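## Task

Stow every plug in the small chest by color: orange plugs go in the middle drawer, blue in the top drawer, green in the bottom drawer. At the end all drawers must be closed and the chest must still stand upright.

## Robot and tools

Robot: two arms, left_arm and right_arm, each a six-joint arm with a two-finger parallel gripper and a wrist camera. The left arm's base sits near y = +0.344 m and the right arm's near y = -0.332 m, both at roughly table height. Arm names do not match image sides. Cameras: cam_high and cam_low are fixed on a beam behind the arms; cam_left_wrist and cam_right_wrist ride on the hands. All images are 504x504.

Frames: the scene frame has its origin at table-top level, halfway between the arms, a little behind the near table edge; +x points out over the table, +y toward the left arm, +z up. Reported hand positions (metres) and quaternions (wxyz) use this frame. Commanded offsets, however, use the axes of each arm's own Hand target. The gripper's fingers point along its +z axis and close along its y axis; the reported position is the point between the pads, about 1 cm back from the tips.

A command row is 14 numbers, each in [-1, 1]: for left_arm dx, dy, dz, rx, ry, rz, opening, then the same seven for right_arm. Both arms always appear, even if one stays still. dx..rz are an offset (not a pose) from that arm's Hand target as it stood when the action or move began, along the Hand target's axes; 1.0 equals 0.6 m for dx/dy/dz and 180 degrees for the rotation vector rx/ry/rz. Sending the same offset again moves the hand further. Six zeros re-command the current Hand target. Opening is absolute: +1 fully open (0.094 m), -1 closed. A 0 opening is a real command (half open), so to keep a gripper as is, resend its current value from Tool commands.

execute_actions(actions, cameras): actions is a list of actions; each action is a list of up to 15 rows, one per 1/30 s control step; if fewer, the last row is held to fill 15. Every row in an action is measured from the same start pose. An empty list returns a full status with images. cameras: list of names, ["all"], [] or null.

move(target, speed, blend, opening_speed, grip_force, blocking, cameras): target is one 14-number row or a list of up to 15 rows, all offsets from the Hand targets at the move's start (not chained). Grippers travel straight lines; the whole move is capped at 10 s. speed: m/s, 0.002 to 2.9, default 0.25 (rotation up to twice that in rad/s), one value or one per target. blend: corner rounding radius in m for lists, 0 means stop at each point. opening_speed: change of opening per second on the -1..1 scale, at least 0.2; use it to close gently. grip_force: newtons per finger pad, 10 to 50, one value or one per arm; it persists, and low forces close slowly. blocking=false returns after about 0.5 s while motion continues. The result adds a move: line telling how it ended (done, off_target, moving, held, fault) and limits (paced = pose clipped, held = steps withheld). Moves do not avoid obstacles or the other arm.

wait(seconds 0 to 10): lets time pass holding commands. stop(): brakes a running move. zoom_image(camera, region=[x0,y0,x1,y1] in pixels, at most 504 each way) enlarges part of the latest image. read_manual gives licence text only. finished_scene(scene = 1 or 2) ends the current scene irreversibly.

Results: Hand target is the last commanded pose after clipping; the hand often rests a little short of it (friction, weight, long reach), and the next command re-requests it, so send the remaining gap as an extra offset if needed. Orientation commands are clipped to within 40 degrees of the measured orientation per step. grip_measured shows finger opening on the command scale; when squeezing a hard object it reads a few thousandths below the object's width. grip_effort_nm is motor effort (negative = closing) and is not a pad force. Joint velocities may say within noise; torques include the arm's own weight. Tool commands lists current commands. Motor temperature lines: MOTOR HOT at 75 °C, a fault at 90 °C folds that arm out of use, and at 100 °C it collapses; holding loads, stretching out or pushing against something heats motors.

Things to avoid: dropping plugs, releasing moving objects, knocking the chest over or anything off the table, fast impacts and hard pushes. A blocked arm keeps pushing until commanded back past its current position. Keep the two grippers, housings and wrist cameras apart; contact between arms can end the scene, and the clearance check does not cover them. Don't strain the wrist camera cables. Beware the bar under the bases, the plate behind it and the low rail, up to about 3 cm above the table, which give no warning. Don't route a hand close past its own base; go around it. Check position and tilt after each move, since small moves can go sideways. Loose objects may occasionally be nudged by outside pushes.

Each tool is called after "Request:" as name(argument=value, ...), one argument or row to a line, values as JSON.

## Session

Request:
execute_actions(
  actions=[],
)

Scene clock: 0.00 s.
left_arm: end_effector_position=(+0.3681, +0.3961, +0.0741) grip_measured=+1.000 grip_effort_nm=n/a end_effector_quat_wxyz=(+0.560, -0.138, +0.813, +0.075) | right_arm: end_effector_position=(+0.3978, -0.3678, +0.0434) grip_measured=+1.000 grip_effort_nm=n/a end_effector_quat_wxyz=(+0.554, +0.059, +0.824, -0.102)
Joint positions: left_arm=[0.048 1.532 0.344 0.767 -0.246 -0.149 0.094] | right_arm=[0.047 1.627 0.33 0.944 0.249 -0.007 0.094]
Joint velocities: within noise
Joint torques (N m): no reading
Motor temperatures (°C): left_arm=[18 23 21 22 19 21 20] | right_arm=[19 22 24 22 17 21 20]
Heat: left arm: 23 °C; right arm: 24 °C.
Hand target: left_arm +0.3735, +0.3966, +0.0862; +0.576, -0.139, +0.802, +0.073 | right_arm +0.4017, -0.3679, +0.0527; +0.566, +0.061, +0.816, -0.101
Tool commands: left_gripper/opening=+1.0 right_gripper/opening=+1.0

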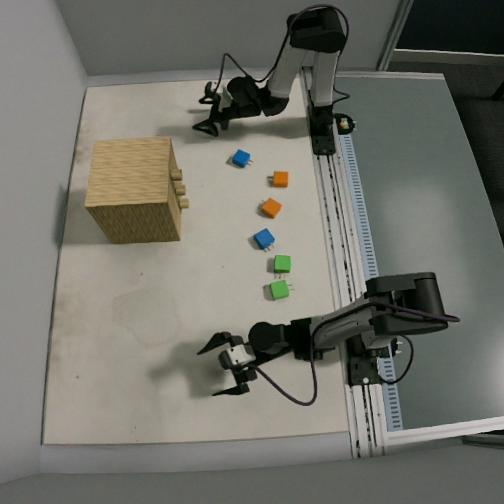

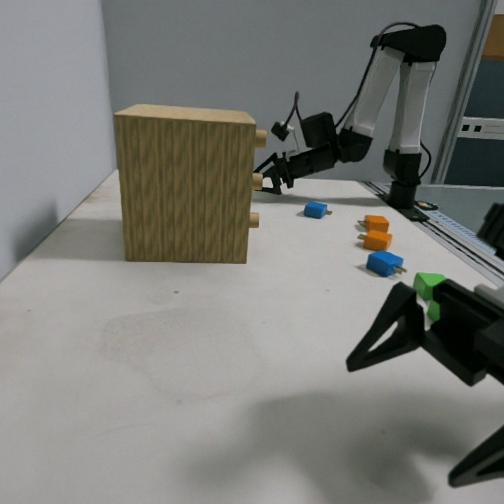

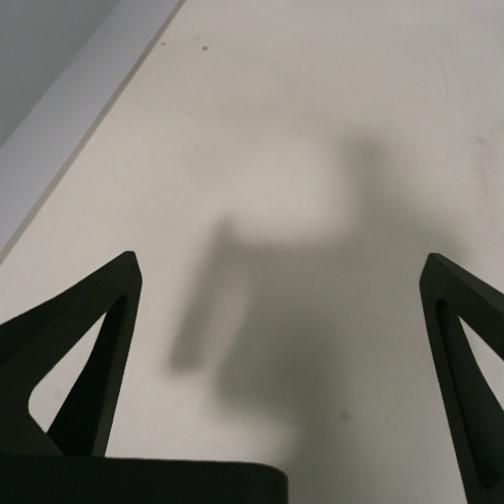

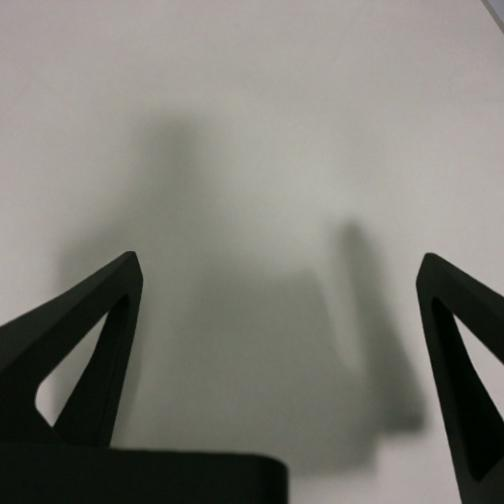

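Request:
zoom_image(
  camera="cam_high",
  region=[70, 120, 310, 310],
)

Request:
zoom_image(
  camera="cam_low",
  region=[100, 90, 450, 330],
)

Scaled by 2.100 from the camera's 504x504 image, which has a finer 720x720 frame.

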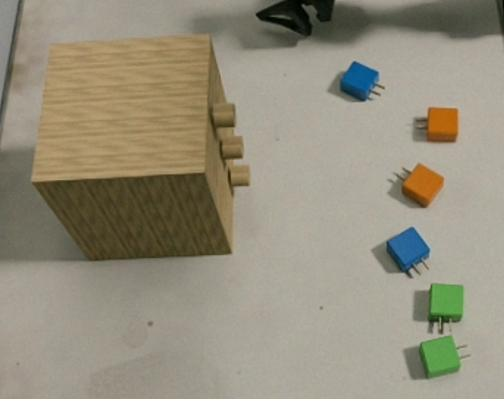

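Scaled by 1.440 from the camera's 504x504 image, which has a finer 720x720 frame.

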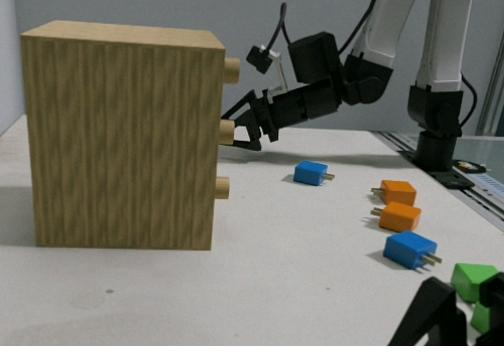

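Request:
move(
  target=[0.095,-0.247,-0.417,0.0696,0.2279,0.0754,0.3,-0.0988,0.418,-0.3228,-0.0735,-0.1133,0.0181,0],
  cameras=["all"],
)

Scene clock: 11.83 s.
left_arm: end_effector_position=(+0.1738, +0.1866, +0.1128) grip_measured=+0.303 grip_effort_nm=-0.12 end_effector_quat_wxyz=(+0.254, +0.005, +0.967, +0.012) | right_arm: end_effector_position=(+0.2984, -0.0808, +0.1449) grip_measured=+0.002 grip_effort_nm=-0.09 end_effector_quat_wxyz=(+0.702, -0.013, +0.712, -0.004)
Joint positions: left_arm=[-0.966 1.164 0.89 -1.023 -0.399 -0.921 0.061] | right_arm=[1.182 1.713 0.491 1.272 1.14 -0.066 0.047]
Joint torques (N m): left_arm=[-0.14 -3 9.18 0.92 -0.2 -0.19] | right_arm=[-0.02 -4.67 6.75 1.76 0.11 -0.06]
Heat: left arm: 26 °C; right arm: 25 °C.
Hand target: left_arm +0.1761, +0.1783, +0.1204; +0.258, +0.000, +0.966, +0.000 | right_arm +0.2994, -0.0780, +0.1497; +0.707, -0.001, +0.707, +0.000
Off the commanded pose: left_arm 0.011 m, 2 deg | right_arm 0.006 m, 2 deg.
move: off_target (left_arm)
camera_calibration:
cam_left_wrist: T_world_to_cam=[[-0.00340138, -0.995911, -0.0902803, 0.205079], [-0.979546, -0.0148455, 0.200671, 0.162565], [-0.201191, 0.0891162, -0.97549, 0.254194], [0, 0, 0, 1]] pos_world=[0.211079, 0.184001, 0.233856]
cam_right_wrist: T_world_to_cam=[[0.0595701, -0.998111, -0.0150127, -0.0879763], [-0.669974, -0.028828, -0.741825, 0.315145], [0.739991, 0.0542486, -0.670426, 0.00809736], [0, 0, 0, 1]] pos_world=[0.210387, -0.0791644, 0.23789]

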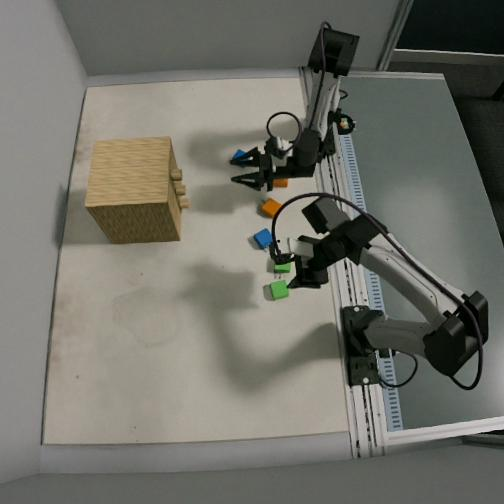

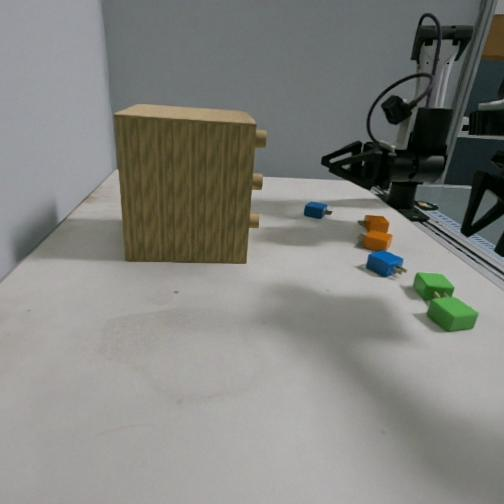

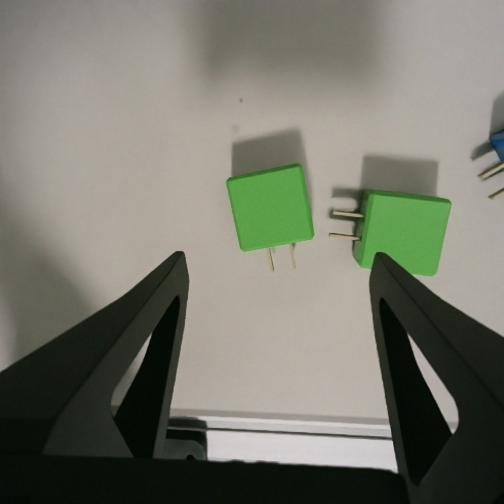

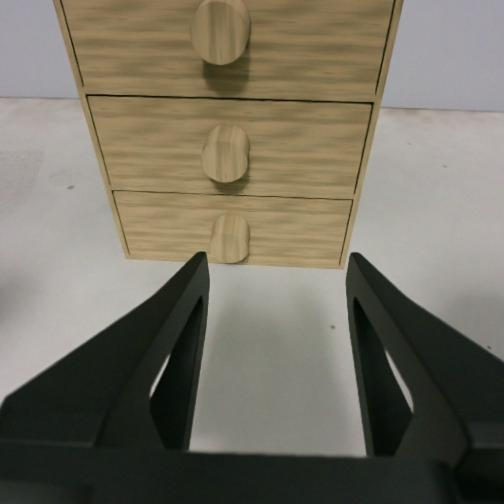

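Request:
move(
  target=[
    [0.019,-0.09,0.047,0.269,0,0.467,0.3,0.158,0.05,0.118,0,0.0833,0,0],
  ],
  cameras=["cam_left_wrist","cam_right_wrist"],
)

Scene clock: 21.40 s.
left_arm: end_effector_position=(+0.1727, +0.1302, +0.0826) grip_measured=+0.303 grip_effort_nm=-0.13 end_effector_quat_wxyz=(+0.157, +0.721, +0.648, -0.188) | right_arm: end_effector_position=(+0.3660, -0.0538, +0.0546) grip_measured=+0.002 grip_effort_nm=-0.08 end_effector_quat_wxyz=(+0.608, -0.005, +0.794, -0.007)
Joint positions: left_arm=[-0.552 1.402 0.934 -0.898 0.478 1.049 0.061] | right_arm=[1.013 1.957 0.768 0.789 0.95 0.317 0.047]
Joint torques (N m): left_arm=[1.44 -4.92 8.76 0.77 0.5 0.11] | right_arm=[-0.57 -6.79 7.47 1.61 0.08 0.09]
Heat: left arm: 25 °C; right arm: 26 °C.
Hand target: left_arm +0.1803, +0.1243, +0.0903; +0.171, +0.723, +0.640, -0.194 | right_arm +0.3702, -0.0480, +0.0550; +0.609, +0.000, +0.793, +0.000
Off the commanded pose: left_arm 0.012 m, 2 deg | right_arm 0.007 m, 1 deg.
move: off_target (left_arm)
camera_calibration:
cam_left_wrist: T_world_to_cam=[[-0.992583, 0.111663, -0.0480704, 0.169265], [0.0984659, 0.970333, 0.220815, -0.149412], [0.0713011, 0.214444, -0.97413, 0.166019], [0, 0, 0, 1]] pos_world=[0.170884, 0.0904771, 0.202853]
cam_right_wrist: T_world_to_cam=[[0.034724, -0.998939, -0.0302463, -0.0565281], [-0.832837, -0.0121946, -0.553383, 0.344445], [0.552428, 0.0444059, -0.832377, -0.0270547], [0, 0, 0, 1]] pos_world=[0.303775, -0.0510664, 0.166381]
Images, in order (width x height): cam_left_wrist 504x504, cam_right_wrist 504x504.

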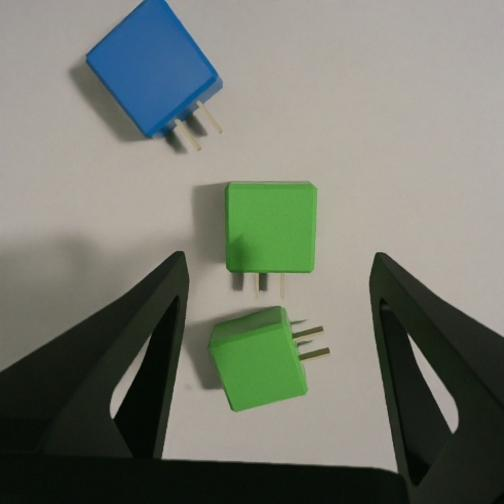

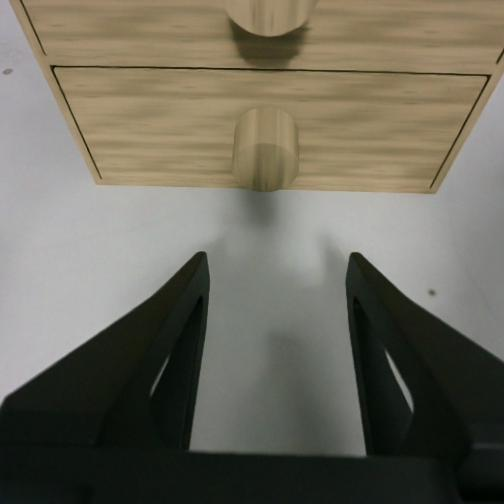

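Request:
move(
  target=[0.038,0.006,0.105,0,0,0,0.3,-0.024,0.007,0.109,0,0,0,0],
  speed=0.15,
)

Request:
move(
  target=[0,0,0,0,0,0,-0.3,0,0,0,0,0,0,-0.6],
  opening_speed=1,
  cameras=["cam_left_wrist","cam_right_wrist"],
)

Scene clock: 24.87 s.
left_arm: end_effector_position=(+0.1807, +0.1179, +0.0256) grip_measured=+0.303 grip_effort_nm=-0.12 end_effector_quat_wxyz=(+0.165, +0.724, +0.643, -0.188) | right_arm: end_effector_position=(+0.4332, -0.0504, +0.0521) grip_measured=+0.002 grip_effort_nm=-0.09 end_effector_quat_wxyz=(+0.607, +0.003, +0.794, -0.004)
Joint positions: left_arm=[-0.58 1.523 0.791 -0.606 0.478 1.026 0.061] | right_arm=[0.871 2.081 0.96 0.781 0.821 0.255 0.047]
Joint torques (N m): left_arm=[-0.13 -5.46 5.75 1.07 0.4 -0.04] | right_arm=[-0.25 -7.98 7.95 1.69 0.04 -0.06]
Heat: left arm: 24 °C; right arm: 26 °C.
Hand target: left_arm +0.1825, +0.1123, +0.0244; +0.171, +0.723, +0.640, -0.194 | right_arm +0.4371, -0.0437, +0.0520; +0.609, -0.001, +0.793, +0.000
Off the commanded pose: left_arm 0.006 m, 1 deg | right_arm 0.008 m, 1 deg.
move: done

Scene clock: 25.67 s.
left_arm: end_effector_position=(+0.1807, +0.1178, +0.0256) grip_measured=-0.165 grip_effort_nm=-1.01 end_effector_quat_wxyz=(+0.166, +0.724, +0.643, -0.188) | right_arm: end_effector_position=(+0.4332, -0.0502, +0.0520) grip_measured=-0.419 grip_effort_nm=-1.02 end_effector_quat_wxyz=(+0.607, +0.002, +0.794, -0.004)
Joint positions: left_arm=[-0.58 1.523 0.791 -0.606 0.478 1.026 0.039] | right_arm=[0.871 2.081 0.96 0.781 0.82 0.255 0.027]
Joint torques (N m): left_arm=[-0.08 -5.35 5.82 1.1 0.48 -0.05] | right_arm=[-0.29 -7.98 7.94 1.7 0.04 -0.06]
Heat: left arm: 24 °C; right arm: 26 °C.
Hand target: left_arm +0.1825, +0.1123, +0.0244; +0.171, +0.723, +0.640, -0.194 | right_arm +0.4371, -0.0437, +0.0520; +0.609, -0.001, +0.793, +0.000
Off the commanded pose: left_arm 0.006 m, 1 deg | right_arm 0.008 m, 1 deg.
move: done
camera_calibration:
cam_left_wrist: T_world_to_cam=[[-0.991039, 0.118671, -0.0613154, 0.175086], [0.103562, 0.972542, 0.208416, -0.126564], [0.0843648, 0.200198, -0.976116, 0.112024], [0, 0, 0, 1]] pos_world=[0.177173, 0.0798842, 0.146462]
cam_right_wrist: T_world_to_cam=[[0.0274162, -0.998627, -0.0446311, -0.0514633], [-0.833808, 0.00178127, -0.552051, 0.400095], [0.551373, 0.0523489, -0.832615, -0.0655795], [0, 0, 0, 1]] pos_world=[0.371172, -0.0486723, 0.163974]
Images, in order (width x height): cam_left_wrist 504x504, cam_right_wrist 504x504.

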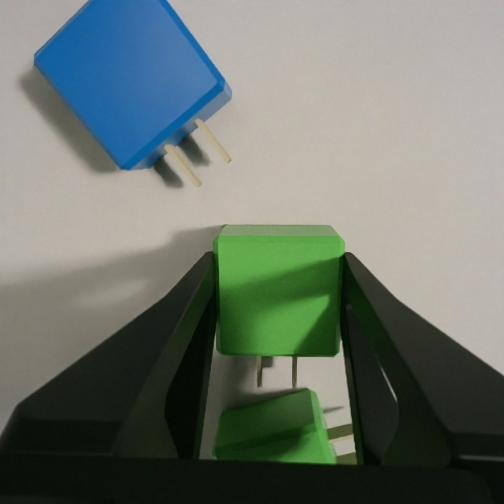

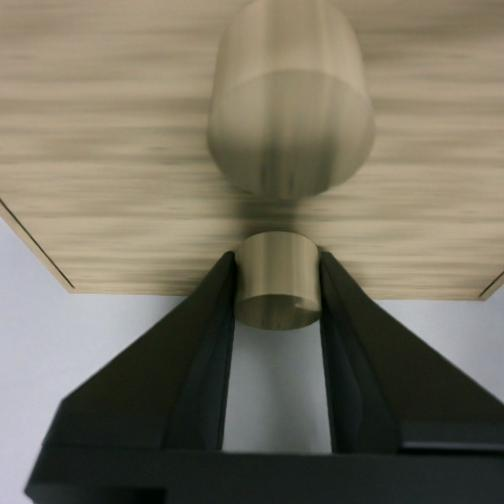

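Request:
move(
  target=[-0.136,0.032,-0.2025,0,0,0,-0.3,0.0475,0,-0.177,0,0,0,-0.6],
  speed=0.15,
  cameras=["all"],
)

Scene clock: 28.07 s.
left_arm: end_effector_position=(+0.1944, +0.1033, +0.1583) grip_measured=-0.166 grip_effort_nm=-1.02 end_effector_quat_wxyz=(+0.150, +0.722, +0.647, -0.192) | right_arm: end_effector_position=(+0.3335, -0.0460, +0.0458) grip_measured=-0.419 grip_effort_nm=-1.02 end_effector_quat_wxyz=(+0.612, +0.005, +0.791, -0.006)
Joint positions: left_arm=[-0.58 1.523 1.342 -1.19 0.478 1.026 0.039] | right_arm=[1.113 1.969 0.734 0.781 1.054 0.404 0.027]
Joint torques (N m): left_arm=[1.24 -7.98 8.64 0.81 0.41 0.14] | right_arm=[0.88 -11.12 4.12 1.2 0.14 0.09]
Heat: left arm: 24 °C; right arm: 27 °C.
Hand target: left_arm +0.2003, +0.1000, +0.1704; +0.171, +0.723, +0.640, -0.194 | right_arm +0.3272, -0.0438, +0.0519; +0.609, +0.000, +0.793, +0.000
Off the commanded pose: left_arm 0.014 m, 3 deg | right_arm 0.009 m, 1 deg.
move: off_target (left_arm)
camera_calibration:
cam_left_wrist: T_world_to_cam=[[-0.992448, 0.118429, -0.0319529, 0.194143], [0.108384, 0.96862, 0.22367, -0.144452], [0.0574392, 0.218518, -0.974141, 0.246417], [0, 0, 0, 1]] pos_world=[0.194179, 0.0630805, 0.278558]
cam_right_wrist: T_world_to_cam=[[0.02078, -0.998762, -0.0452, -0.0425373], [-0.827536, 0.00818706, -0.561352, 0.31205], [0.561027, 0.0490695, -0.826342, -0.019693], [0, 0, 0, 1]] pos_world=[0.270165, -0.0440731, 0.156974]

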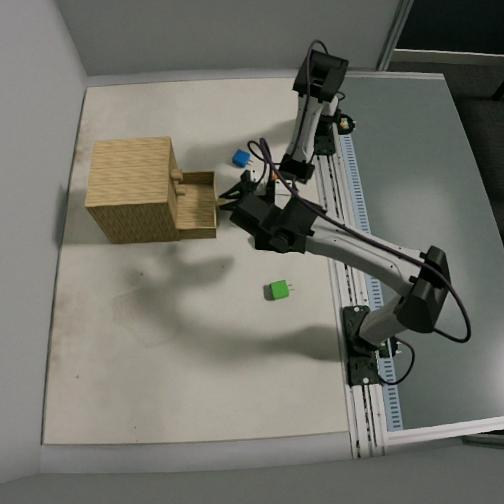

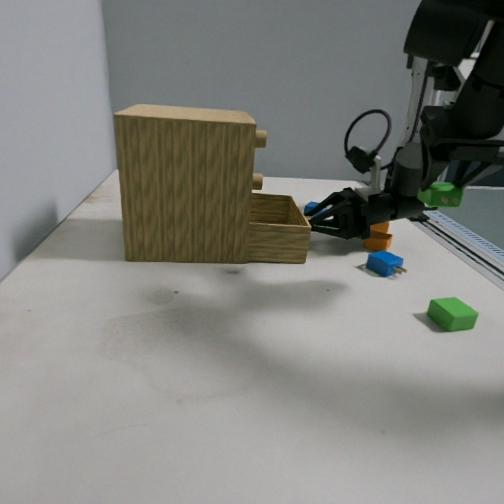

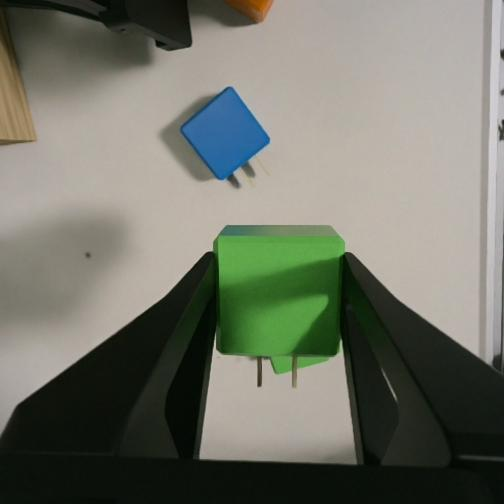

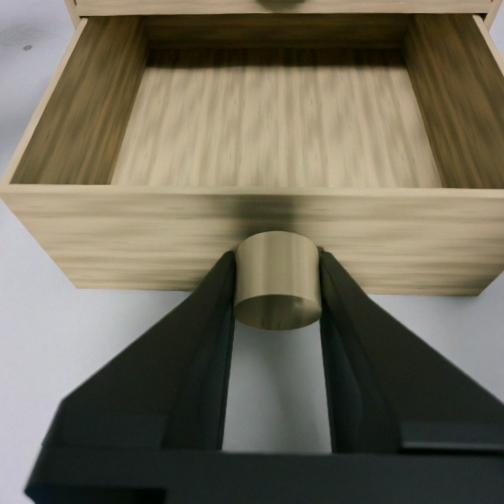

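Request:
move(
  target=[
    [-0.023,0.29,0.023,0,0,0,-0.3,0.009,0,-0.032,0,0,0,-0.6],
    [-0.159,0.342,0.101,0,0,0,-0.3,0.009,0,-0.032,0,0,0,-0.6],
  ],
  blend=[0.03,0],
  cameras=["all"],
)

Scene clock: 33.40 s.
left_arm: end_effector_position=(+0.3820, -0.0381, +0.1637) grip_measured=-0.166 grip_effort_nm=-1.02 end_effector_quat_wxyz=(+0.218, +0.714, +0.638, -0.188) | right_arm: end_effector_position=(+0.3127, -0.0453, +0.0438) grip_measured=-0.419 grip_effort_nm=-1.02 end_effector_quat_wxyz=(+0.610, +0.004, +0.792, -0.007)
Joint positions: left_arm=[-0.597 2.562 2.836 -1.485 0.492 0.966 0.039] | right_arm=[1.171 1.945 0.706 0.725 1.102 0.464 0.027]
Joint torques (N m): left_arm=[1.37 -14.39 8.05 1.11 0.29 -0.08] | right_arm=[0.76 -11.06 4.03 1.21 0.18 0.05]
Heat: left arm: 25 °C; right arm: 26 °C.
Hand target: left_arm +0.3902, -0.0371, +0.1655; +0.171, +0.723, +0.640, -0.194 | right_arm +0.3072, -0.0438, +0.0517; +0.609, -0.001, +0.793, +0.000
Off the commanded pose: left_arm 0.009 m, 6 deg | right_arm 0.010 m, 1 deg.
elbow stopped short (left arm): the move would have taken joint 3 (elbow) straighter than the controller allows.
move: off_target (left_arm)
camera_calibration:
cam_left_wrist: T_world_to_cam=[[-0.987277, 0.0848552, -0.134479, 0.410759], [0.0666466, 0.988663, 0.134553, 0.00234085], [0.144372, 0.123878, -0.981739, 0.236099], [0, 0, 0, 1]] pos_world=[0.37129, -0.0664169, 0.286711]
cam_right_wrist: T_world_to_cam=[[0.0222264, -0.99889, -0.0415206, -0.0421303], [-0.830197, 0.00469856, -0.55745, 0.2942], [0.557027, 0.0468604, -0.829171, -0.00841447], [0, 0, 0, 1]] pos_world=[0.249867, -0.0430716, 0.155276]

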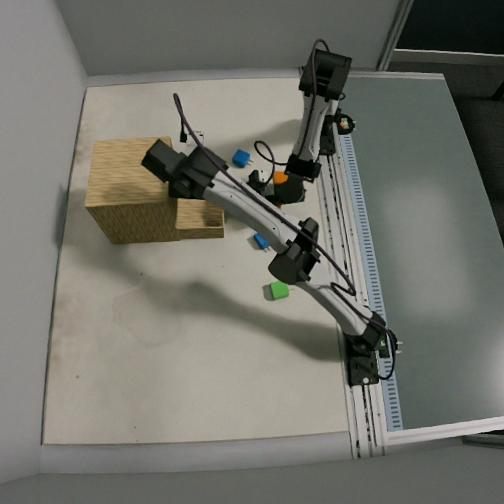

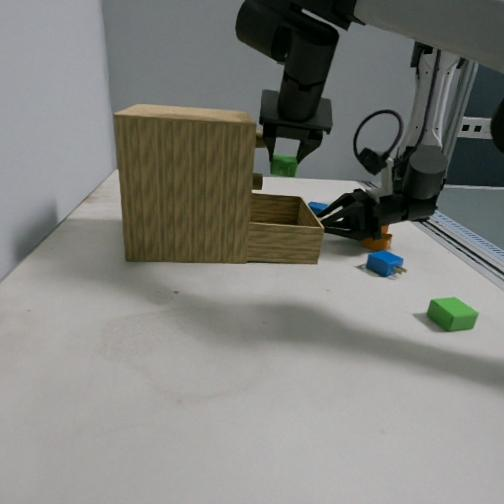

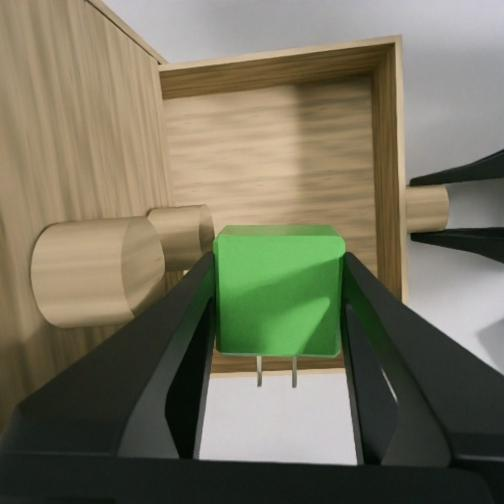

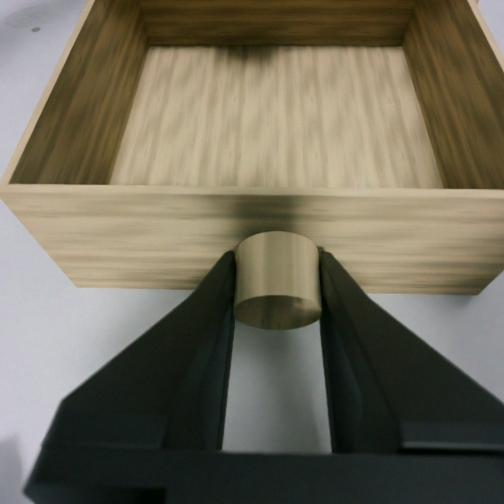

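Request:
move(
  target=[0.092,-0.005,0.159,0,0,0,-0.3,0,0,0,0,0,0,-0.6],
  speed=0.15,
  cameras=["cam_low","cam_left_wrist"],
)

Scene clock: 35.80 s.
left_arm: end_effector_position=(+0.3819, -0.0339, +0.0777) grip_measured=-0.168 grip_effort_nm=-1.02 end_effector_quat_wxyz=(+0.172, +0.720, +0.643, -0.195) | right_arm: end_effector_position=(+0.3127, -0.0454, +0.0438) grip_measured=-0.419 grip_effort_nm=-1.02 end_effector_quat_wxyz=(+0.610, +0.004, +0.792, -0.007)
Joint positions: left_arm=[-0.597 2.479 2.35 -1.185 0.488 0.996 0.039] | right_arm=[1.171 1.945 0.706 0.725 1.103 0.464 0.027]
Joint torques (N m): left_arm=[0.39 -13.48 3.4 1.47 0.29 0.14] | right_arm=[0.77 -11.06 4.03 1.21 0.18 0.04]
Heat: left arm: 27 °C; right arm: 26 °C.
Hand target: left_arm +0.3872, -0.0366, +0.0552; +0.171, +0.723, +0.640, -0.194 | right_arm +0.3072, -0.0438, +0.0517; +0.609, -0.001, +0.793, +0.000
Off the commanded pose: left_arm 0.023 m, 1 deg | right_arm 0.010 m, 1 deg.
move: off_target (left_arm)
camera_calibration:
cam_left_wrist: T_world_to_cam=[[-0.99185, 0.111457, -0.0617328, 0.39576], [0.097933, 0.976847, 0.190206, -0.00687866], [0.0815034, 0.18261, -0.979801, 0.177019], [0, 0, 0, 1]] pos_world=[0.37878, -0.0697164, 0.199183]
Images, in order (width x height): cam_low 504x504, cam_left_wrist 504x504.

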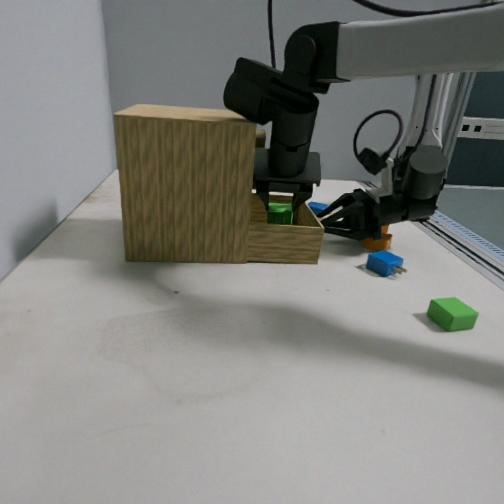

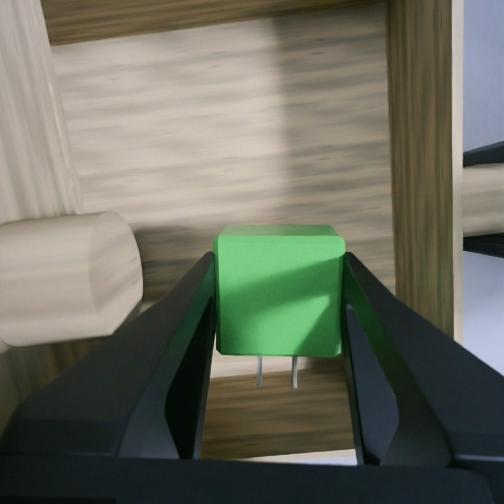

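Request:
move(
  target=[-0.017,0.002,0.01,0,0,0,-0.3,0,0,0,0,0,0,-0.6],
  speed=0.15,
  cameras=["cam_low","cam_left_wrist"],
)

Request:
zoom_image(
  camera="cam_low",
  region=[220, 100, 360, 280],
)

Scene clock: 38.27 s.
left_arm: end_effector_position=(+0.3791, -0.0406, +0.0790) grip_measured=-0.168 grip_effort_nm=-1.02 end_effector_quat_wxyz=(+0.175, +0.725, +0.637, -0.195) | right_arm: end_effector_position=(+0.3127, -0.0454, +0.0438) grip_measured=-0.419 grip_effort_nm=-1.02 end_effector_quat_wxyz=(+0.610, +0.004, +0.792, -0.007)
Joint positions: left_arm=[-0.61 2.485 2.365 -1.186 0.488 0.996 0.039] | right_arm=[1.171 1.945 0.706 0.725 1.103 0.464 0.027]
Joint torques (N m): left_arm=[-0.05 -10.92 7.28 1.32 0.26 -0.1] | right_arm=[0.79 -11.06 4.03 1.21 0.18 0.04]
Motor temperatures (°C): left_arm=[18 27 25 24 19 21 21] | right_arm=[19 27 26 25 16 21 21]
Heat: left arm: 27 °C; right arm: 27 °C.
Hand target: left_arm +0.3869, -0.0484, +0.0551; +0.171, +0.724, +0.640, -0.194 | right_arm +0.3072, -0.0438, +0.0517; +0.609, -0.001, +0.793, +0.000
Off the commanded pose: left_arm 0.026 m, 1 deg | right_arm 0.010 m, 1 deg.
move: off_target (left_arm)
camera_calibration:
cam_left_wrist: T_world_to_cam=[[-0.989829, 0.124314, -0.0691771, 0.394148], [0.109593, 0.976342, 0.1864, -0.00455179], [0.0907126, 0.176923, -0.980035, 0.176085], [0, 0, 0, 1]] pos_world=[0.374664, -0.0757072, 0.200684]
Images, in order (width x height): cam_low 504x504, cam_left_wrist 504x504.

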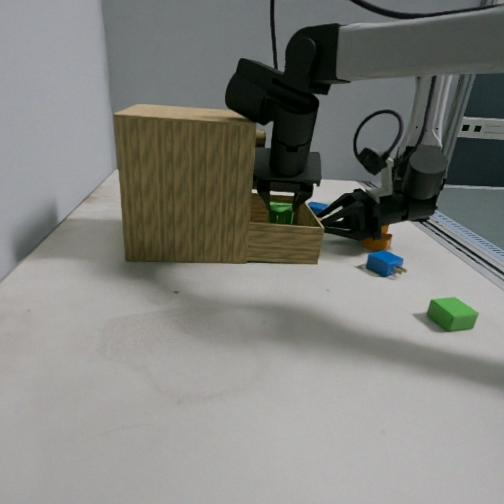

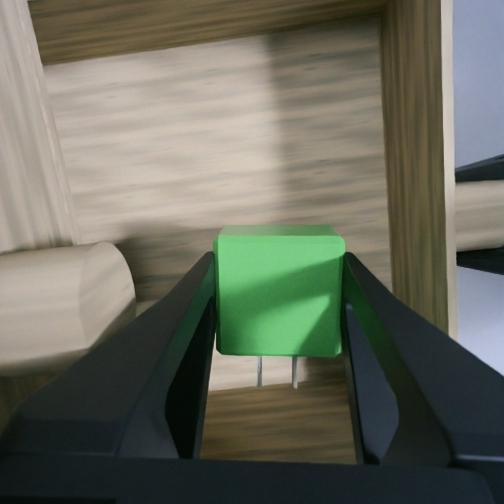

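Scaled by 2.800 from the camera's 504x504 image, which has a finer 720x720 frame.

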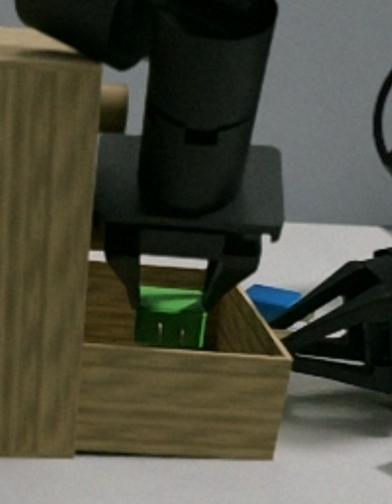

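Request:
move(
  target=[
    [-0.017,-0.035,-0.048,0,0,0,-0.3,0.011,0,-0.04,0,0,0,-0.6],
    [0.012,-0.035,0.002,0,0,0,-0.3,0.011,0,-0.04,0,0,0,-0.6],
  ],
  speed=0.15,
  cameras=["cam_low","cam_left_wrist","cam_right_wrist"],
)

Scene clock: 41.40 s.
left_arm: end_effector_position=(+0.3771, -0.0487, +0.0713) grip_measured=-0.168 grip_effort_nm=-1.02 end_effector_quat_wxyz=(+0.207, +0.728, +0.626, -0.189) | right_arm: end_effector_position=(+0.2871, -0.0455, +0.0432) grip_measured=-0.419 grip_effort_nm=-1.02 end_effector_quat_wxyz=(+0.610, +0.002, +0.793, -0.006)
Joint positions: left_arm=[-0.625 2.404 2.169 -0.996 0.487 0.982 0.039] | right_arm=[1.245 1.911 0.679 0.634 1.164 0.556 0.027]
Joint torques (N m): left_arm=[0.24 -14.65 3.79 0.8 0.24 -0.09] | right_arm=[0.76 -10.66 4.4 1.1 0.24 0.05]
Heat: left arm: 29 °C; right arm: 28 °C.
Hand target: left_arm +0.3667, -0.0403, +0.0504; +0.171, +0.723, +0.640, -0.194 | right_arm +0.2823, -0.0439, +0.0515; +0.609, -0.001, +0.793, +0.000
Off the commanded pose: left_arm 0.025 m, 4 deg | right_arm 0.010 m, 1 deg.
move: off_target (left_arm)
camera_calibration:
cam_left_wrist: T_world_to_cam=[[-0.983883, 0.125517, -0.127359, 0.394524], [0.105869, 0.98288, 0.150795, 0.00937774], [0.144106, 0.134882, -0.980327, 0.147975], [0, 0, 0, 1]] pos_world=[0.365848, -0.0786957, 0.193896]
cam_right_wrist: T_world_to_cam=[[0.0243115, -0.99888, -0.040588, -0.0423977], [-0.830831, 0.00239195, -0.55652, 0.272735], [0.555993, 0.0472516, -0.829843, 0.0056811], [0, 0, 0, 1]] pos_world=[0.224469, -0.0432711, 0.154776]
Images, in order (width x height): cam_low 504x504, cam_left_wrist 504x504, cam_right_wrist 504x504.

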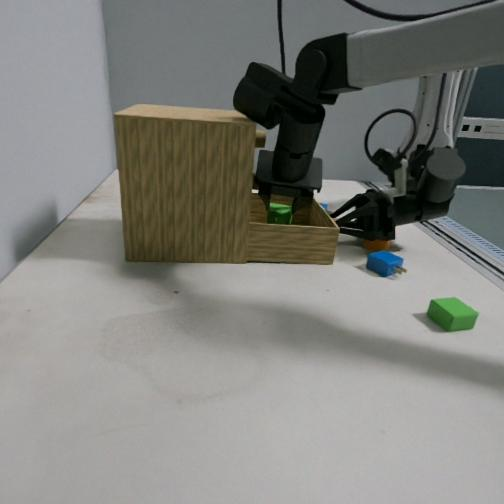

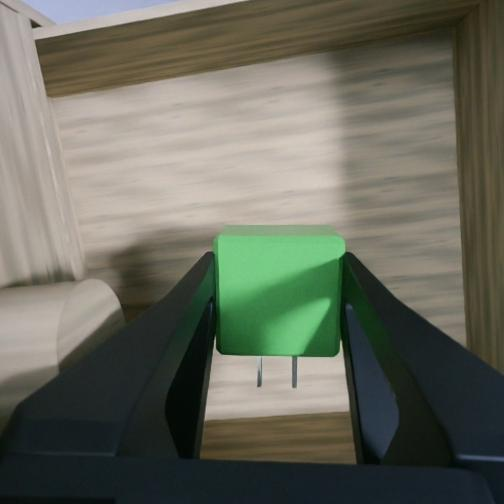

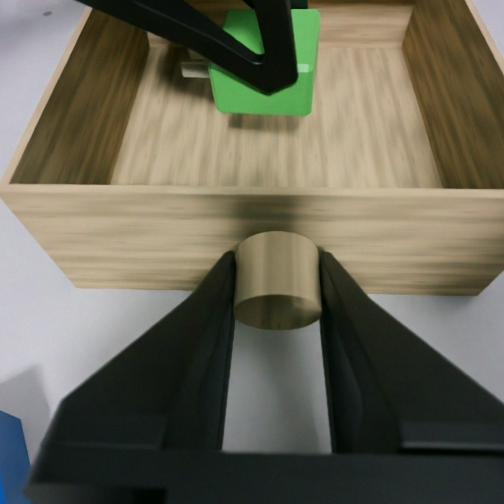

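Request:
move(
  target=[
    [-0.045,-0.033,-0.07,0,0,0,-0.3,0,0,0,0,0,0,-0.6],
    [-0.003,-0.025,0.002,0,0,0,-0.3,0,0,0,0,0,0,-0.6],
  ],
  speed=0.15,
  cameras=["cam_low","cam_left_wrist"],
)

Scene clock: 43.70 s.
left_arm: end_effector_position=(+0.3605, -0.0503, +0.0638) grip_measured=-0.168 grip_effort_nm=-1.02 end_effector_quat_wxyz=(+0.200, +0.727, +0.628, -0.192) | right_arm: end_effector_position=(+0.2871, -0.0455, +0.0432) grip_measured=-0.419 grip_effort_nm=-1.02 end_effector_quat_wxyz=(+0.610, +0.002, +0.793, -0.006)
Joint positions: left_arm=[-0.648 2.351 2.051 -0.933 0.482 0.958 0.039] | right_arm=[1.245 1.911 0.679 0.634 1.164 0.556 0.027]
Joint torques (N m): left_arm=[0.35 -15.2 4.19 0.67 0.24 -0.05] | right_arm=[0.76 -10.66 4.38 1.1 0.24 0.05]
Heat: left arm: 30 °C; right arm: 28 °C.
Hand target: left_arm +0.3516, -0.0405, +0.0503; +0.171, +0.723, +0.640, -0.194 | right_arm +0.2823, -0.0439, +0.0515; +0.609, -0.001, +0.793, +0.000
Off the commanded pose: left_arm 0.019 m, 4 deg | right_arm 0.010 m, 1 deg.
move: off_target (left_arm)
camera_calibration:
cam_left_wrist: T_world_to_cam=[[-0.985305, 0.126812, -0.114426, 0.377294], [0.108277, 0.981842, 0.155762, 0.0125034], [0.132101, 0.141083, -0.981145, 0.147962], [0, 0, 0, 1]] pos_world=[0.35085, -0.0809966, 0.186397]
Images, in order (width x height): cam_low 504x504, cam_left_wrist 504x504.

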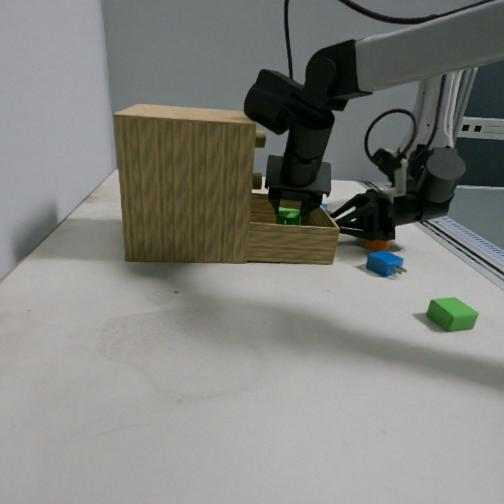

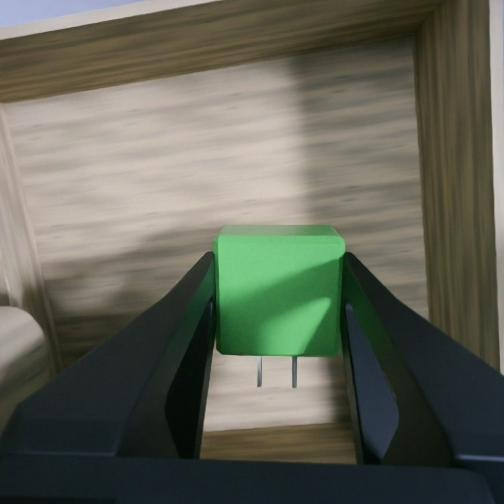

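Request:
move(
  target=[0,0,0,0,0,0,0.1,0,0,0,0,0,0,-0.6],
  opening_speed=0.6,
)

Request:
move(
  target=[
    [-0.083,0,-0.144,0,0,0,0.1,0,0,0,0,0,0,-0.6],
    [0.26,-0.307,-0.246,-0.293,0,-0.5075,0.3,0,0,0,0,0,0,-0.6],
  ],
  blend=[0.02,0],
  cameras=["all"],
)

Scene clock: 45.73 s.
left_arm: end_effector_position=(+0.3605, -0.0503, +0.0638) grip_measured=+0.097 grip_effort_nm=0.14 end_effector_quat_wxyz=(+0.200, +0.727, +0.628, -0.192) | right_arm: end_effector_position=(+0.2869, -0.0455, +0.0432) grip_measured=-0.419 grip_effort_nm=-1.02 end_effector_quat_wxyz=(+0.610, +0.003, +0.793, -0.006)
Joint positions: left_arm=[-0.648 2.351 2.051 -0.933 0.482 0.958 0.052] | right_arm=[1.246 1.911 0.679 0.633 1.165 0.557 0.027]
Joint torques (N m): left_arm=[0.44 -15.25 4.03 0.68 0.23 -0.03] | right_arm=[0.7 -10.66 4.41 1.11 0.23 0.04]
Heat: left arm: 31 °C; right arm: 29 °C.
Hand target: left_arm +0.3517, -0.0405, +0.0503; +0.171, +0.723, +0.640, -0.194 | right_arm +0.2823, -0.0438, +0.0514; +0.609, -0.001, +0.793, +0.000
Off the commanded pose: left_arm 0.019 m, 4 deg | right_arm 0.010 m, 1 deg.
move: off_target (left_arm)

Scene clock: 51.20 s.
left_arm: end_effector_position=(+0.1919, +0.1878, +0.0924) grip_measured=+0.298 grip_effort_nm=0.14 end_effector_quat_wxyz=(+0.240, -0.064, +0.968, +0.024) | right_arm: end_effector_position=(+0.2869, -0.0455, +0.0432) grip_measured=-0.419 grip_effort_nm=-1.02 end_effector_quat_wxyz=(+0.610, +0.003, +0.793, -0.006)
Joint positions: left_arm=[-0.898 1.269 0.886 -0.956 -0.39 -1.004 0.061] | right_arm=[1.246 1.911 0.679 0.633 1.165 0.557 0.027]
Joint torques (N m): left_arm=[-0.08 -7.31 6.19 0.88 -0.5 -0.17] | right_arm=[0.72 -10.65 4.41 1.11 0.23 0.04]
Motor temperatures (°C): left_arm=[18 32 26 23 19 21 21] | right_arm=[19 30 27 25 16 21 21]
Heat: left arm: 32 °C; right arm: 30 °C.
Hand target: left_arm +0.1943, +0.1892, +0.1004; +0.258, -0.072, +0.963, +0.019 | right_arm +0.2823, -0.0438, +0.0514; +0.609, -0.001, +0.793, +0.000
Off the commanded pose: left_arm 0.008 m, 2 deg | right_arm 0.010 m, 1 deg.
move: done
camera_calibration:
cam_left_wrist: T_world_to_cam=[[0.13373, -0.987812, -0.0796465, 0.17558], [-0.962149, -0.148671, 0.228398, 0.203584], [-0.237456, 0.0460882, -0.970304, 0.252438], [0, 0, 0, 1]] pos_world=[0.232341, 0.192073, 0.212428]
cam_right_wrist: T_world_to_cam=[[0.0241203, -0.998875, -0.0408392, -0.0423086], [-0.83076, 0.00269692, -0.556624, 0.272499], [0.556107, 0.0473535, -0.82976, 0.00581405], [0, 0, 0, 1]] pos_world=[0.224169, -0.0432712, 0.154776]

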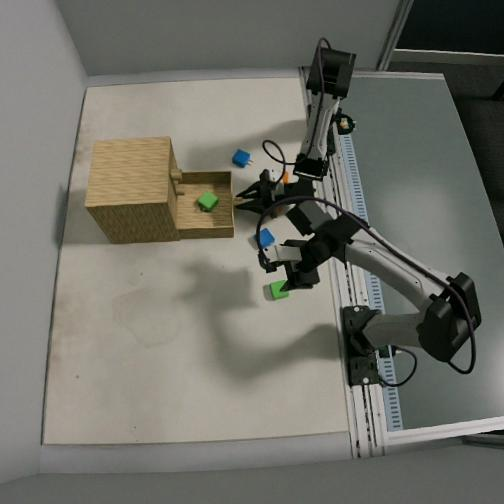

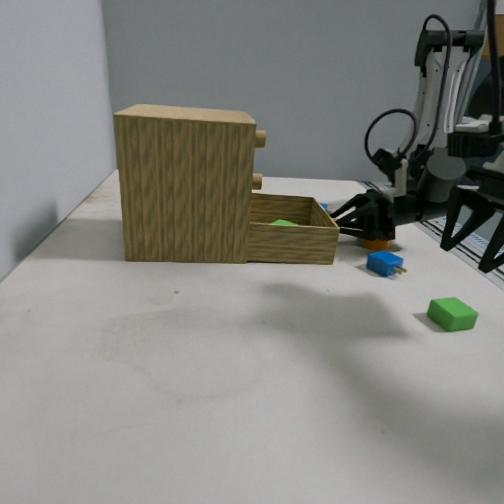

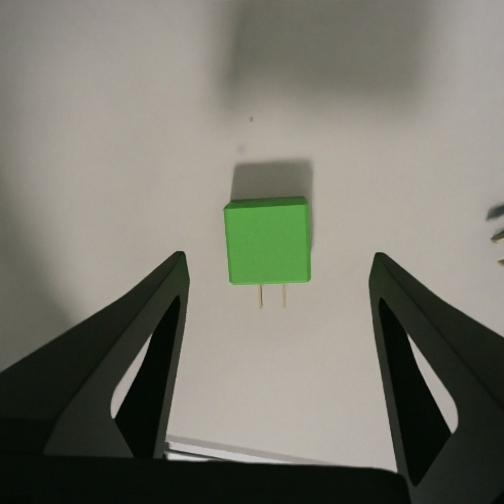

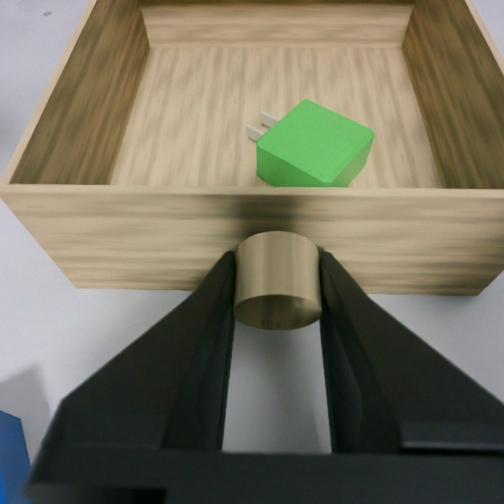

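Request:
move(
  target=[0.054,0.011,0.1035,0,0,0,0.3,0,0,0,0,0,0,0.2],
  speed=0.15,
)

Request:
move(
  target=[
    [0,0,0,0,0,0,-0.3,-0.008,0,-0.092,0,0,0,0.2],
    [0,0,0,0,0,0,-0.3,-0.167,-0.11,-0.152,0,0,0,0.2],
    [0,0,0,0,0,0,-0.3,-0.104,-0.29,-0.057,0.113,0.246,0.0868,0.2],
  ],
  blend=[0.02,0.02,0],
  cameras=["all"],
)

Scene clock: 55.60 s.
left_arm: end_effector_position=(+0.1897, +0.1953, +0.0305) grip_measured=+0.298 grip_effort_nm=0.14 end_effector_quat_wxyz=(+0.247, -0.066, +0.967, +0.016) | right_arm: end_effector_position=(+0.2854, -0.0446, +0.0427) grip_measured=+0.198 grip_effort_nm=0.10 end_effector_quat_wxyz=(+0.609, +0.000, +0.793, -0.007)
Joint positions: left_arm=[-0.898 1.293 0.641 -0.666 -0.393 -1.005 0.061] | right_arm=[1.251 1.911 0.679 0.629 1.165 0.558 0.056]
Joint torques (N m): left_arm=[1.11 -3.54 5.83 1.12 -0.44 0.08] | right_arm=[0.35 -10.67 4.41 1.15 0.24 0.04]
Heat: left arm: 31 °C; right arm: 31 °C.
Hand target: left_arm +0.1963, +0.1962, +0.0304; +0.258, -0.072, +0.963, +0.020 | right_arm +0.2823, -0.0438, +0.0514; +0.609, -0.001, +0.793, +0.000
Off the commanded pose: left_arm 0.007 m, 2 deg | right_arm 0.009 m, 1 deg.
move: done

Scene clock: 60.37 s.
left_arm: end_effector_position=(+0.1934, +0.1937, +0.0324) grip_measured=-0.297 grip_effort_nm=-0.12 end_effector_quat_wxyz=(+0.256, -0.068, +0.964, +0.013) | right_arm: end_effector_position=(+0.2616, -0.2215, +0.1145) grip_measured=+0.198 grip_effort_nm=0.10 end_effector_quat_wxyz=(+0.253, +0.208, +0.943, -0.062)
Joint positions: left_arm=[-0.898 1.293 0.642 -0.651 -0.405 -1.004 0.033] | right_arm=[0.761 1.307 1.033 -1.052 0.506 1.107 0.056]
Joint torques (N m): left_arm=[1.33 -3.36 5.96 0.97 -0.32 0.07] | right_arm=[-0.75 -3.06 9.65 0.63 0.18 -0.05]
Heat: left arm: 30 °C; right arm: 31 °C.
Hand target: left_arm +0.1962, +0.1963, +0.0303; +0.258, -0.071, +0.963, +0.020 | right_arm +0.2656, -0.2178, +0.1206; +0.253, +0.209, +0.943, -0.056
Off the commanded pose: left_arm 0.004 m, 1 deg | right_arm 0.008 m, 1 deg.
move: done; blend cut to 0 m at target 1
camera_calibration:
cam_left_wrist: T_world_to_cam=[[0.138584, -0.988808, -0.0552461, 0.174901], [-0.969106, -0.146893, 0.198133, 0.221543], [-0.204031, 0.0260812, -0.978617, 0.192015], [0, 0, 0, 1]] pos_world=[0.229637, 0.200479, 0.153677]
cam_right_wrist: T_world_to_cam=[[-0.430171, -0.901486, -0.0477007, -0.0734601], [-0.889557, 0.414293, 0.192482, 0.312417], [-0.153758, 0.125233, -0.98014, 0.307462], [0, 0, 0, 1]] pos_world=[0.293587, -0.23416, 0.237717]

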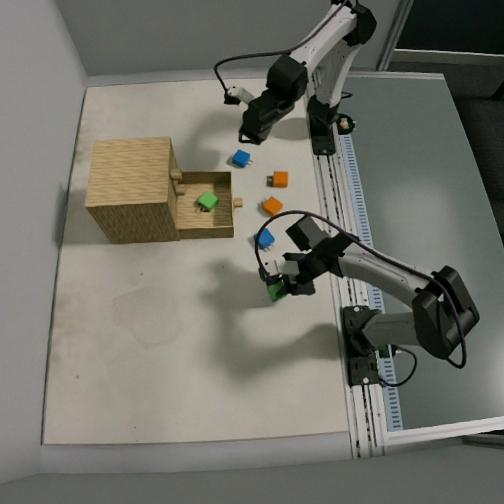

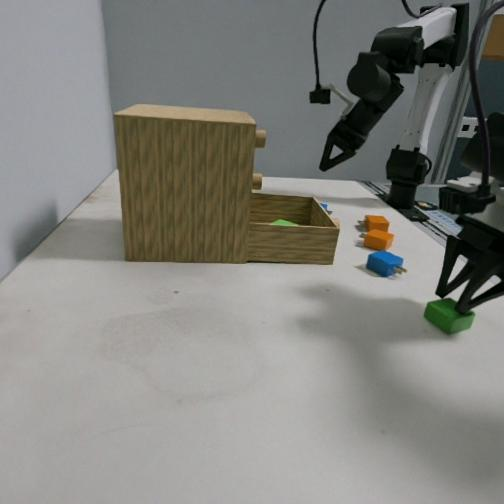

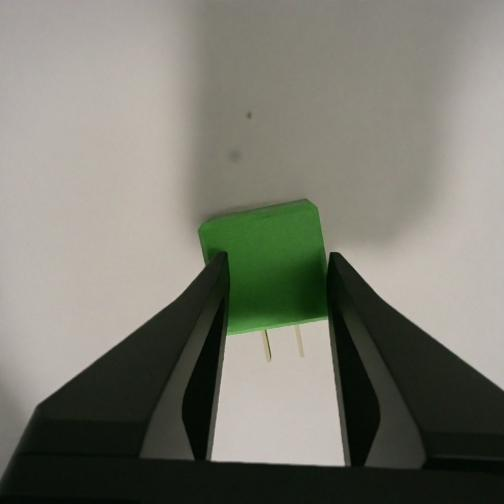

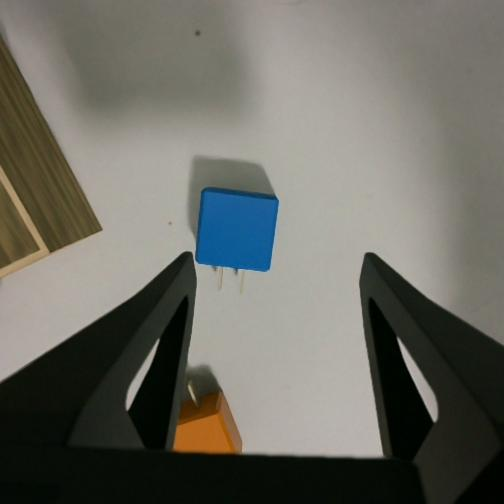

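Request:
move(
  target=[
    [0,0,0,0,0,0,0.4,0.03,0.033,0.06,0,0,0,0.2],
    [0,0.007,0.023,-0.025,0,-0.043,0.4,0.074,0.033,0.142,0.014,0,0.024,0.2],
  ],
  speed=0.15,
)

Request:
move(
  target=[0,0,0,0,0,0,-0.3,0,0,0,0,0,0,-0.3],
  opening_speed=1,
  cameras=["cam_left_wrist","cam_right_wrist"],
)

Scene clock: 64.73 s.
left_arm: end_effector_position=(+0.1921, +0.2028, +0.0125) grip_measured=+0.397 grip_effort_nm=0.14 end_effector_quat_wxyz=(+0.239, -0.132, +0.961, +0.040) | right_arm: end_effector_position=(+0.2760, -0.2027, +0.0264) grip_measured=+0.198 grip_effort_nm=0.10 end_effector_quat_wxyz=(+0.244, +0.247, +0.935, -0.066)
Joint positions: left_arm=[-0.89 1.39 0.642 -0.648 -0.419 -1.146 0.066] | right_arm=[0.77 1.526 0.868 -0.714 0.505 1.212 0.056]
Joint torques (N m): left_arm=[1.29 -4.01 7.43 0.82 -0.51 -0.16] | right_arm=[0.09 -4.49 6 0.75 0.39 0.09]
Heat: left arm: 30 °C; right arm: 30 °C.
Hand target: left_arm +0.2024, +0.2015, +0.0184; +0.256, -0.146, +0.955, +0.040 | right_arm +0.2777, -0.2017, +0.0247; +0.250, +0.250, +0.933, -0.067
Off the commanded pose: left_arm 0.012 m, 3 deg | right_arm 0.003 m, 1 deg.
move: off_target (left_arm)

Scene clock: 65.63 s.
left_arm: end_effector_position=(+0.1922, +0.2029, +0.0126) grip_measured=-0.136 grip_effort_nm=-1.02 end_effector_quat_wxyz=(+0.239, -0.133, +0.961, +0.040) | right_arm: end_effector_position=(+0.2761, -0.2026, +0.0265) grip_measured=-0.154 grip_effort_nm=-1.03 end_effector_quat_wxyz=(+0.244, +0.248, +0.935, -0.066)
Joint positions: left_arm=[-0.89 1.39 0.642 -0.648 -0.42 -1.147 0.041] | right_arm=[0.77 1.526 0.868 -0.713 0.505 1.212 0.04]
Joint torques (N m): left_arm=[1.32 -4.05 7.31 0.83 -0.51 -0.15] | right_arm=[0.08 -4.49 5.97 0.75 0.39 0.09]
Heat: left arm: 30 °C; right arm: 30 °C.
Hand target: left_arm +0.2024, +0.2015, +0.0184; +0.256, -0.146, +0.955, +0.040 | right_arm +0.2777, -0.2017, +0.0247; +0.250, +0.250, +0.933, -0.067
Off the commanded pose: left_arm 0.012 m, 3 deg | right_arm 0.003 m, 1 deg.
move: off_target (left_arm)
camera_calibration:
cam_left_wrist: T_world_to_cam=[[0.27217, -0.95914, -0.0772867, 0.151686], [-0.932374, -0.282727, 0.225266, 0.245876], [-0.237913, 0.0107493, -0.971227, 0.181623], [0, 0, 0, 1]] pos_world=[0.231174, 0.213052, 0.132733]
cam_right_wrist: T_world_to_cam=[[-0.502411, -0.862744, -0.0570684, -0.0262801], [-0.851152, 0.481893, 0.208133, 0.337147], [-0.152065, 0.153142, -0.976434, 0.226107], [0, 0, 0, 1]] pos_world=[0.308143, -0.219768, 0.149107]
Images, in order (width x height): cam_left_wrist 504x504, cam_right_wrist 504x504.

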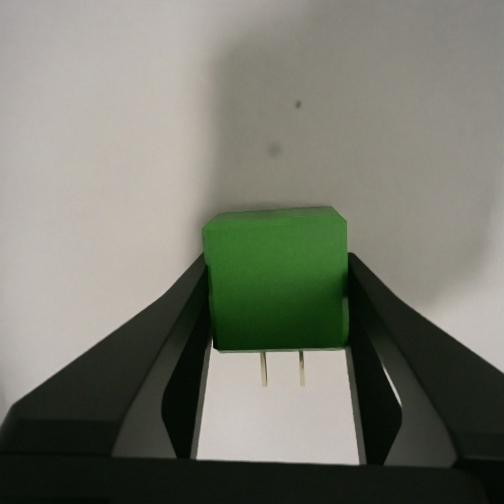

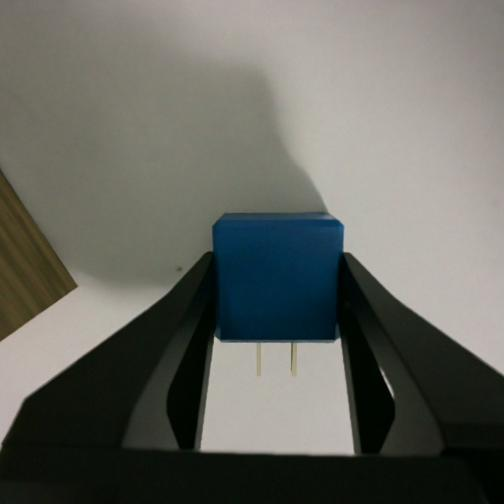

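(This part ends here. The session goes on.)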